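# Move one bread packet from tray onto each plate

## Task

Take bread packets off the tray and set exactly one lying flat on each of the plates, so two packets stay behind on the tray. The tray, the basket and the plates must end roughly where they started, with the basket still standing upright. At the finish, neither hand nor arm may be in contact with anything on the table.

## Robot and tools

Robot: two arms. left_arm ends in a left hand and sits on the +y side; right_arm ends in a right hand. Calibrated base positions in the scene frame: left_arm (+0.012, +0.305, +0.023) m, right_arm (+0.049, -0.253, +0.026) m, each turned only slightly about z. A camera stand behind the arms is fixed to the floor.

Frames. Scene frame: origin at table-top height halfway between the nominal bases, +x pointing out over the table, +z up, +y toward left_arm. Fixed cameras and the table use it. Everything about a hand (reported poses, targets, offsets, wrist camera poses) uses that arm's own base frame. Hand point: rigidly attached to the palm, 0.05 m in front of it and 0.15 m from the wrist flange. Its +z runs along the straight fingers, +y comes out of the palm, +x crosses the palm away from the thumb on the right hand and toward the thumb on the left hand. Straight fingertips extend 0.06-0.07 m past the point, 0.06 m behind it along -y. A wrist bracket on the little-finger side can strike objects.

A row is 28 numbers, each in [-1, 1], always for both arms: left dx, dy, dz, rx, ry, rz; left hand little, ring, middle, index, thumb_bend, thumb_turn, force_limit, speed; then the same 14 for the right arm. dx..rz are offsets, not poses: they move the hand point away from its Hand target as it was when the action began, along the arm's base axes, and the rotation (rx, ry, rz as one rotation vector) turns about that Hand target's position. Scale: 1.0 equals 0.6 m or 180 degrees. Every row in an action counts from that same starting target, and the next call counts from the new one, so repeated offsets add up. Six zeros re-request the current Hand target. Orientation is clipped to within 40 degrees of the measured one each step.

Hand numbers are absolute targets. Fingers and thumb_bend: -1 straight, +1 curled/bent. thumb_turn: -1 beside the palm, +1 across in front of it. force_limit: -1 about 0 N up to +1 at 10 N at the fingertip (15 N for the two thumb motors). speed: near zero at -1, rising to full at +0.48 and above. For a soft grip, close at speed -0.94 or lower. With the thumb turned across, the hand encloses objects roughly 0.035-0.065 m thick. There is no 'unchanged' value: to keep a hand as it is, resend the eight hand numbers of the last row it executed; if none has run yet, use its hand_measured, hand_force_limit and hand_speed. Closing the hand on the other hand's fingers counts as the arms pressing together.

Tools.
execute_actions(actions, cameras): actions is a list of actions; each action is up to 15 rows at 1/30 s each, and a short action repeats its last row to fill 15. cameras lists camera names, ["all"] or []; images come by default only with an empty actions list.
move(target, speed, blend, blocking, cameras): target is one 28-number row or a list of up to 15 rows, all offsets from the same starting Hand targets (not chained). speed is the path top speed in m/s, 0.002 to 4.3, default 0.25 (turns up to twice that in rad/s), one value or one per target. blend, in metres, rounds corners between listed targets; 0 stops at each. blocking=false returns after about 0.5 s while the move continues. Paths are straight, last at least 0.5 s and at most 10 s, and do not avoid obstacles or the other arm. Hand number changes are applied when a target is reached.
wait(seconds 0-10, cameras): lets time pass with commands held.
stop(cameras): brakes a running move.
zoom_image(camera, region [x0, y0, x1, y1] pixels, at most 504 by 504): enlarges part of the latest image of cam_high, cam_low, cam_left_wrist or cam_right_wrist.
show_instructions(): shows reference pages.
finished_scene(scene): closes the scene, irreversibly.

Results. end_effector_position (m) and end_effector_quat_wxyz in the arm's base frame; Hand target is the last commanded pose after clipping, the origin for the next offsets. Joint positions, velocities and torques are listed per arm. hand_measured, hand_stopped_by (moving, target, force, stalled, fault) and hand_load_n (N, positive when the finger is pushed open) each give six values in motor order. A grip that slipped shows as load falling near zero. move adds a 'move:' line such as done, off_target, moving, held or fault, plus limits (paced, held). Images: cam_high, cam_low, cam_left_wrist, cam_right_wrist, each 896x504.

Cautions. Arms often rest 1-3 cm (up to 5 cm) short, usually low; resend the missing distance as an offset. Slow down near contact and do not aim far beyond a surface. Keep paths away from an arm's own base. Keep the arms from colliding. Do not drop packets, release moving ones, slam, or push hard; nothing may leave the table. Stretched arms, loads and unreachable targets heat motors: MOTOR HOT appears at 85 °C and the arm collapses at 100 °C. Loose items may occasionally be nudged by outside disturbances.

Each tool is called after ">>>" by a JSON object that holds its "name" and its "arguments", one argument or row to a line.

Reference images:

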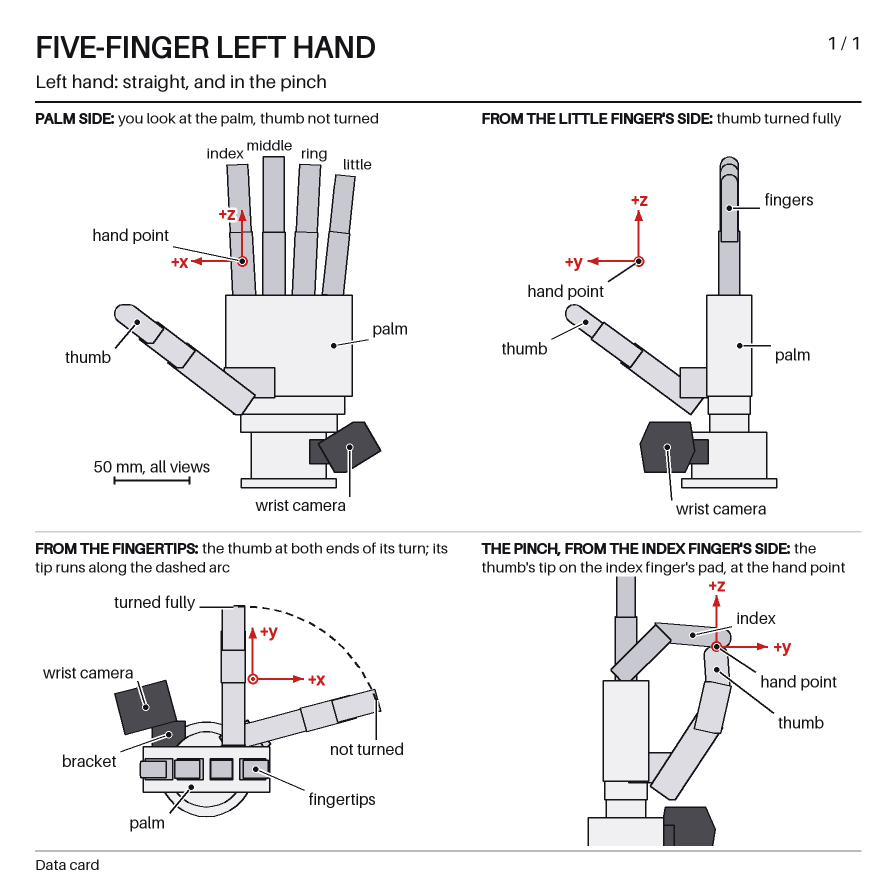

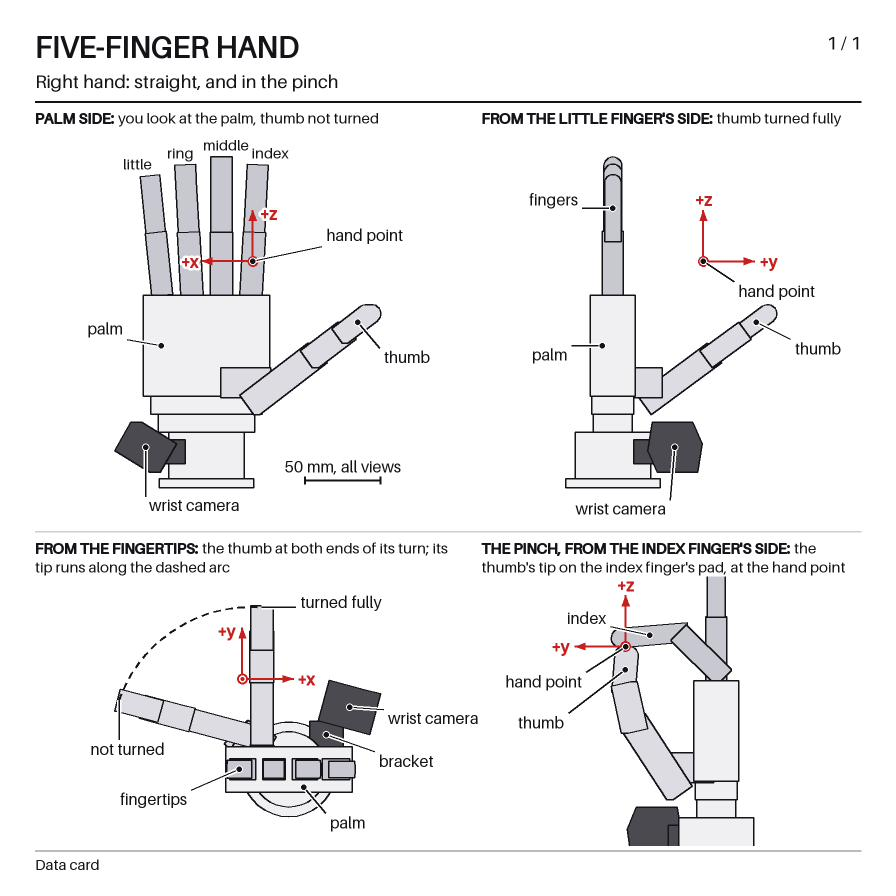

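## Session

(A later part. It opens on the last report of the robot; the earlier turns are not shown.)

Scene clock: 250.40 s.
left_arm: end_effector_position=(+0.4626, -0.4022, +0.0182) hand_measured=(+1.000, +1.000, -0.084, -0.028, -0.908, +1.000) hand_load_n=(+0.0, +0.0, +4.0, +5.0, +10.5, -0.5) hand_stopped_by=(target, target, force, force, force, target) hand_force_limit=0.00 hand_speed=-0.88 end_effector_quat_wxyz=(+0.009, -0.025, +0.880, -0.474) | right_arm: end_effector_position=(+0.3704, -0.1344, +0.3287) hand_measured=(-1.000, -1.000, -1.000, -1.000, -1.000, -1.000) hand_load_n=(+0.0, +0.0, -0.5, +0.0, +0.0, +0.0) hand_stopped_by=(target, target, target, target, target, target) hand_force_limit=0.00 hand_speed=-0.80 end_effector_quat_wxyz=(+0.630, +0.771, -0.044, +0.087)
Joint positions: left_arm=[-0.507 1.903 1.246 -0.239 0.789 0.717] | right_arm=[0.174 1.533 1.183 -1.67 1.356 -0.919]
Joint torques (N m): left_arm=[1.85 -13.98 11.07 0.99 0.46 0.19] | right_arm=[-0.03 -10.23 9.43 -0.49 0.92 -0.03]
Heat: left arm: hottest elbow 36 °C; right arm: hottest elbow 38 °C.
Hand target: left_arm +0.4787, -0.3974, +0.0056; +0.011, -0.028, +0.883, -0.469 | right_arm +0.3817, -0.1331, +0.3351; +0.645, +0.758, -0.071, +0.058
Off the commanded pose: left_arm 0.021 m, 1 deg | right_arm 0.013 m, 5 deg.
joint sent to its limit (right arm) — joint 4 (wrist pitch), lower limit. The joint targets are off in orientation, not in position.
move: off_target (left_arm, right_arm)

>>> {"name": "move", "arguments": {
  "target": [
    [0.0,0.0,0.067,0,0,0,1,1,0.2,0.2,-0.4,1,0,-0.88, 0,0,0,0,0,0,-1,-1,-1,-1,-1,-1,0,-0.8],
    [-0.003,0.0,-0.007,0,0,0,1,1,0.2,0.2,-0.4,1,0,-0.88, 0,0,0,0,0,0,-1,-1,-1,-1,-1,-1,0,-0.8]
  ],
  "speed": 0.08,
  "cameras": ["cam_low","cam_left_wrist","cam_high"]
}}

>>> {"name": "zoom_image", "arguments": {
  "camera": "cam_high",
  "region": [360, 220, 460, 320]
}}

>>> {"name": "zoom_image", "arguments": {
  "camera": "cam_low",
  "region": [330, 190, 430, 270]
}}

Scene clock: 255.97 s.
left_arm: end_effector_position=(+0.4678, -0.4033, +0.0184) hand_measured=(+1.000, +1.000, -0.084, -0.028, -0.908, +1.000) hand_load_n=(+0.0, +0.0, +4.5, +3.5, +10.5, +0.0) hand_stopped_by=(target, target, force, force, force, target) hand_force_limit=0.00 hand_speed=-0.88 end_effector_quat_wxyz=(+0.008, -0.025, +0.880, -0.473) | right_arm: end_effector_position=(+0.3704, -0.1344, +0.3287) hand_measured=(-1.000, -1.000, -1.000, -1.000, -1.000, -1.000) hand_load_n=(+0.0, +0.0, +0.0, +0.0, +0.0, +0.0) hand_stopped_by=(target, target, target, target, target, target) hand_force_limit=0.00 hand_speed=-0.80 end_effector_quat_wxyz=(+0.630, +0.771, -0.044, +0.087)
Joint positions: left_arm=[-0.505 1.915 1.267 -0.254 0.791 0.722] | right_arm=[0.174 1.533 1.183 -1.67 1.356 -0.919]
Joint torques (N m): left_arm=[1.2 -14.8 8.77 2.09 0.36 0.11] | right_arm=[-0.15 -10.17 9.46 -0.46 0.91 -0.03]
Heat: left arm: hottest elbow 37 °C; right arm: hottest elbow 38 °C.
Hand target: left_arm +0.4769, -0.3975, +0.0015; +0.011, -0.028, +0.883, -0.469 | right_arm +0.3817, -0.1331, +0.3351; +0.645, +0.758, -0.071, +0.058
Off the commanded pose: left_arm 0.020 m, 1 deg | right_arm 0.013 m, 5 deg.
joint sent to its limit (right arm) — joint 4 (wrist pitch), lower limit. The joint targets are off in orientation, not in position.
move: off_target (left_arm, right_arm)
camera_calibration:
cam_left_wrist: T_world_to_cam=[[-0.218591, -0.557105, 0.801157, -0.135937], [-0.883907, 0.460887, 0.0793217, 0.603118], [-0.413433, -0.690809, -0.593175, 0.0382777], [0, 0, 0, 1]] pos_world=[0.519211, -0.327258, 0.0837718]
Images, in order (width x height): cam_high 896x504, cam_low 896x504, cam_left_wrist 896x504.

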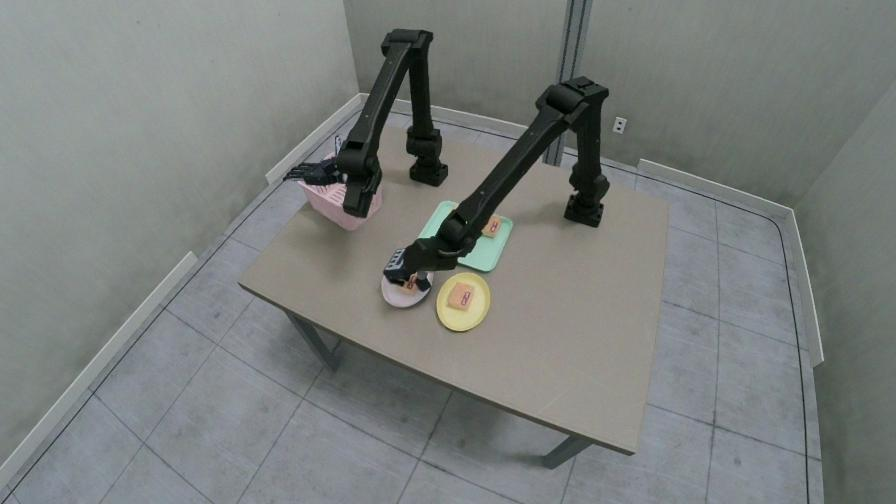

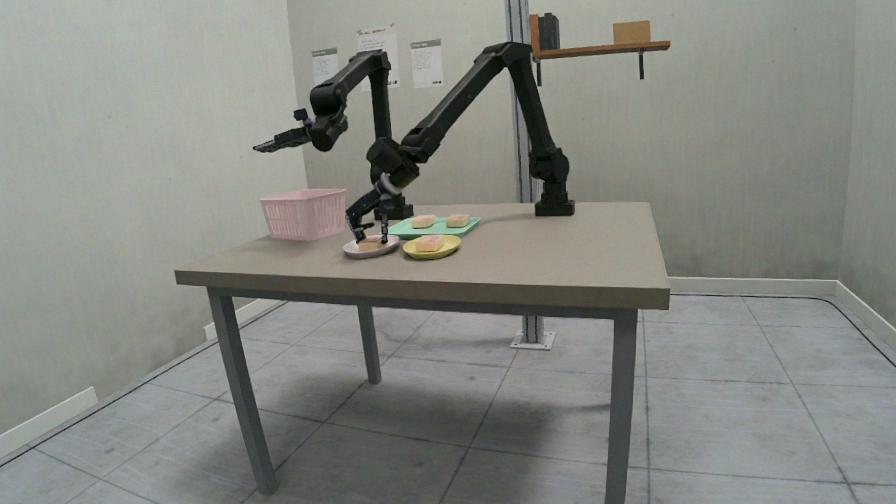

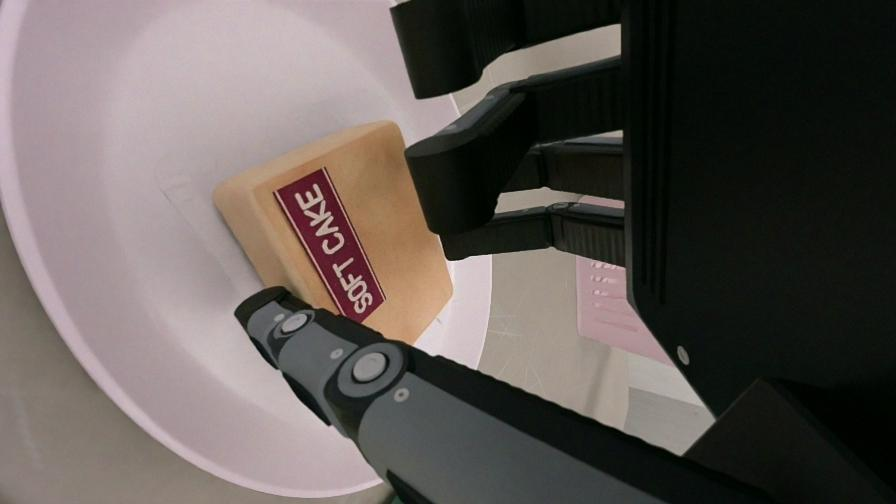

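Scaled by 5.040.

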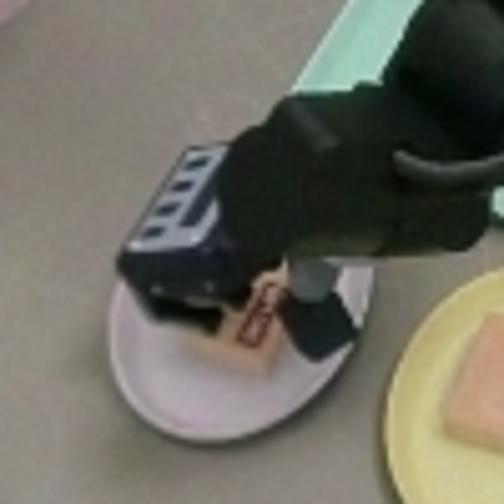

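Scaled by 5.040.

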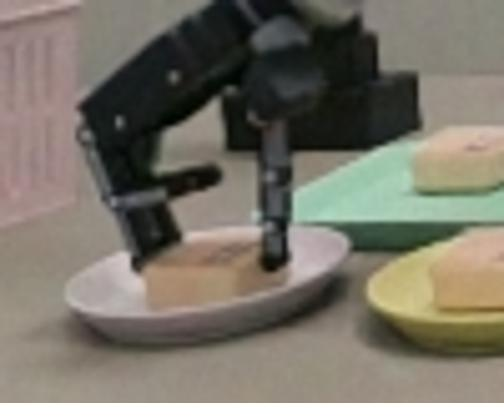

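>>> {"name": "move", "arguments": {
  "target": [
    [0,0,0,0,0,0,1,1,-0.27,-0.27,-1,1,0,-0.8, 0,0,0,0,0,0,-1,-1,-1,-1,-1,-1,0,-0.8],
    [0.01,-0.008,0.03,0,0,0,1,1,-0.27,-0.27,-1,1,0,-0.8, 0,0,0,0,0,0,-1,-1,-1,-1,-1,-1,0,-0.8],
    [0.01,-0.008,0.2,0,0,0,1,1,-0.27,-0.27,-1,1,0,-0.8, 0,0,0,0,0,0,-1,-1,-1,-1,-1,-1,0,-0.8]
  ],
  "speed": [0.05,0.05,0.15],
  "blend": [0,0.01,0],
  "cameras": ["cam_low","cam_left_wrist","cam_high"]
}}

>>> {"name": "zoom_image", "arguments": {
  "camera": "cam_high",
  "region": [360, 180, 520, 340]
}}

>>> {"name": "zoom_image", "arguments": {
  "camera": "cam_low",
  "region": [330, 190, 490, 270]
}}

Scene clock: 261.57 s.
left_arm: end_effector_position=(+0.4661, -0.4019, +0.1105) hand_measured=(+1.000, +1.000, -0.270, -0.270, -1.000, +1.000) hand_load_n=(+0.0, +0.0, +0.0, +0.0, +0.0, +0.0) hand_stopped_by=(target, target, target, target, target, target) hand_force_limit=0.00 hand_speed=-0.80 end_effector_quat_wxyz=(-0.002, -0.031, +0.884, -0.466) | right_arm: end_effector_position=(+0.3704, -0.1344, +0.3287) hand_measured=(-1.000, -1.000, -1.000, -1.000, -1.000, -1.000) hand_load_n=(+0.0, +0.0, +0.0, +0.0, +0.0, +0.0) hand_stopped_by=(target, target, target, target, target, target) hand_force_limit=0.00 hand_speed=-0.80 end_effector_quat_wxyz=(+0.630, +0.771, -0.044, +0.087)
Joint positions: left_arm=[-0.505 1.797 1.377 -0.511 0.787 0.722] | right_arm=[0.174 1.533 1.183 -1.67 1.356 -0.919]
Joint torques (N m): left_arm=[0.91 -16.26 12.82 0.85 0.42 0.07] | right_arm=[-0.09 -10.29 9.43 -0.47 0.91 -0.03]
Heat: left arm: hottest elbow 37 °C; right arm: hottest elbow 38 °C.
Hand target: left_arm +0.4830, -0.4023, +0.1214; +0.011, -0.028, +0.883, -0.469 | right_arm +0.3817, -0.1331, +0.3351; +0.645, +0.758, -0.071, +0.058
Off the commanded pose: left_arm 0.020 m, 2 deg | right_arm 0.013 m, 5 deg.
joint sent to its limit (right arm) — joint 4 (wrist pitch), lower limit. The joint targets are off in orientation, not in position.
move: off_target (left_arm, right_arm); blend cut to 0.0098 m at target 2
camera_calibration:
cam_left_wrist: T_world_to_cam=[[-0.198189, -0.57064, 0.796926, -0.223705], [-0.882644, 0.457454, 0.108055, 0.588581], [-0.426218, -0.681986, -0.594334, 0.102853], [0, 0, 0, 1]] pos_world=[0.519009, -0.32676, 0.175806]
Images, in order (width x height): cam_high 896x504, cam_low 896x504, cam_left_wrist 896x504.

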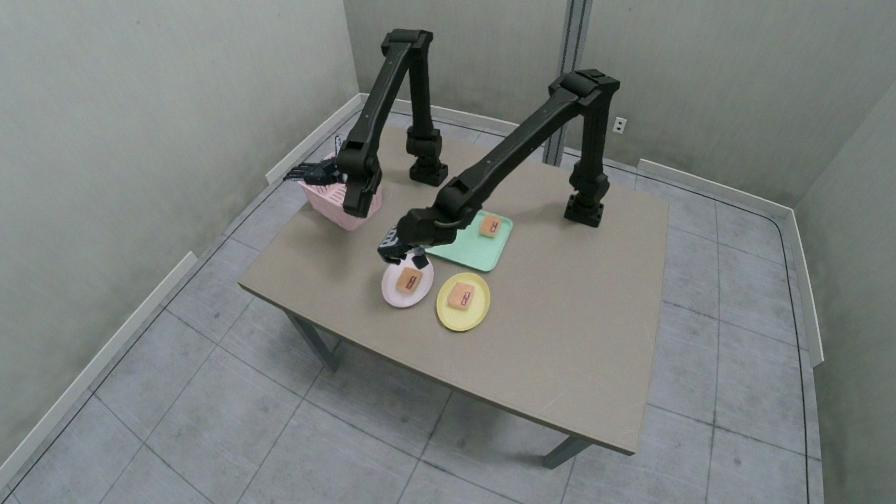

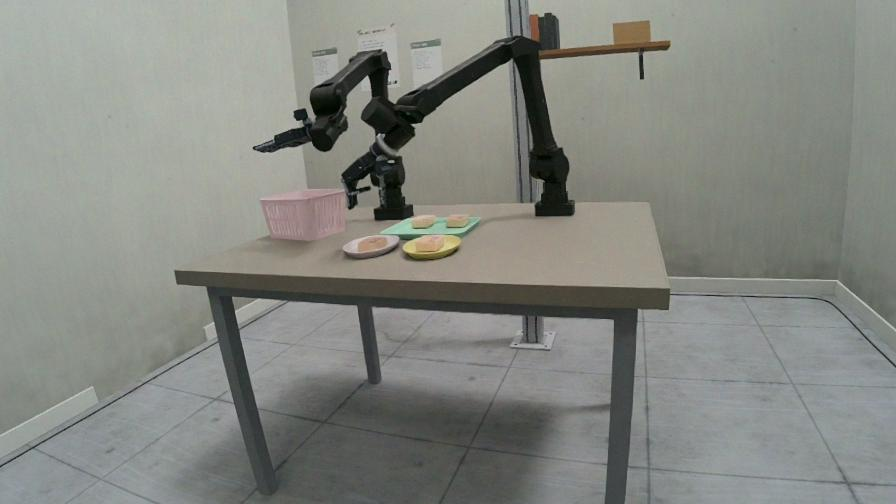

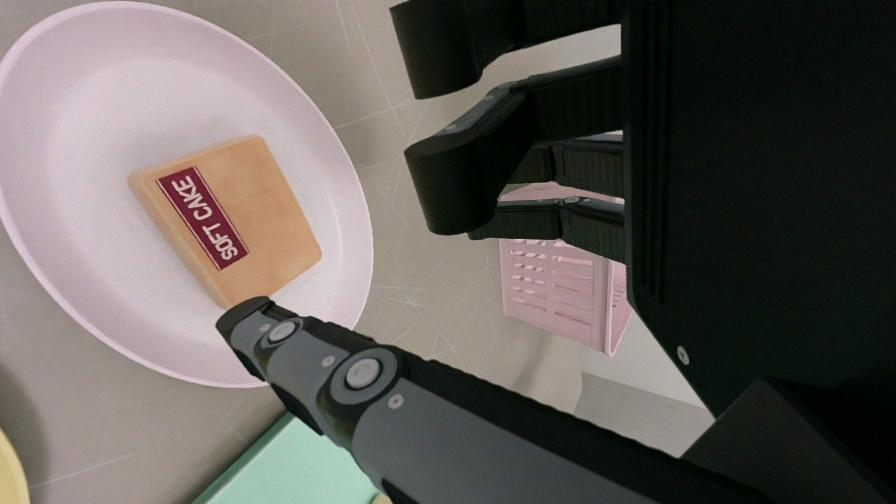

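Scaled by 3.150.

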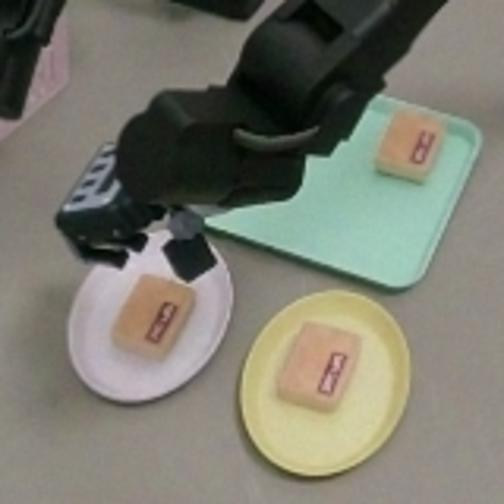

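Scaled by 3.150.

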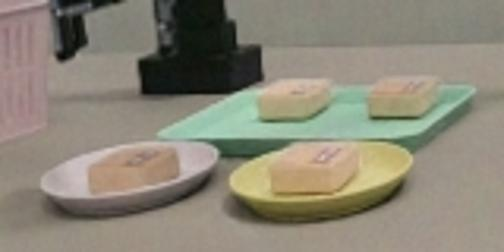

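>>> {"name": "finished_scene", "arguments": {
  "scene": 1
}}

The scene is finished: the task was done.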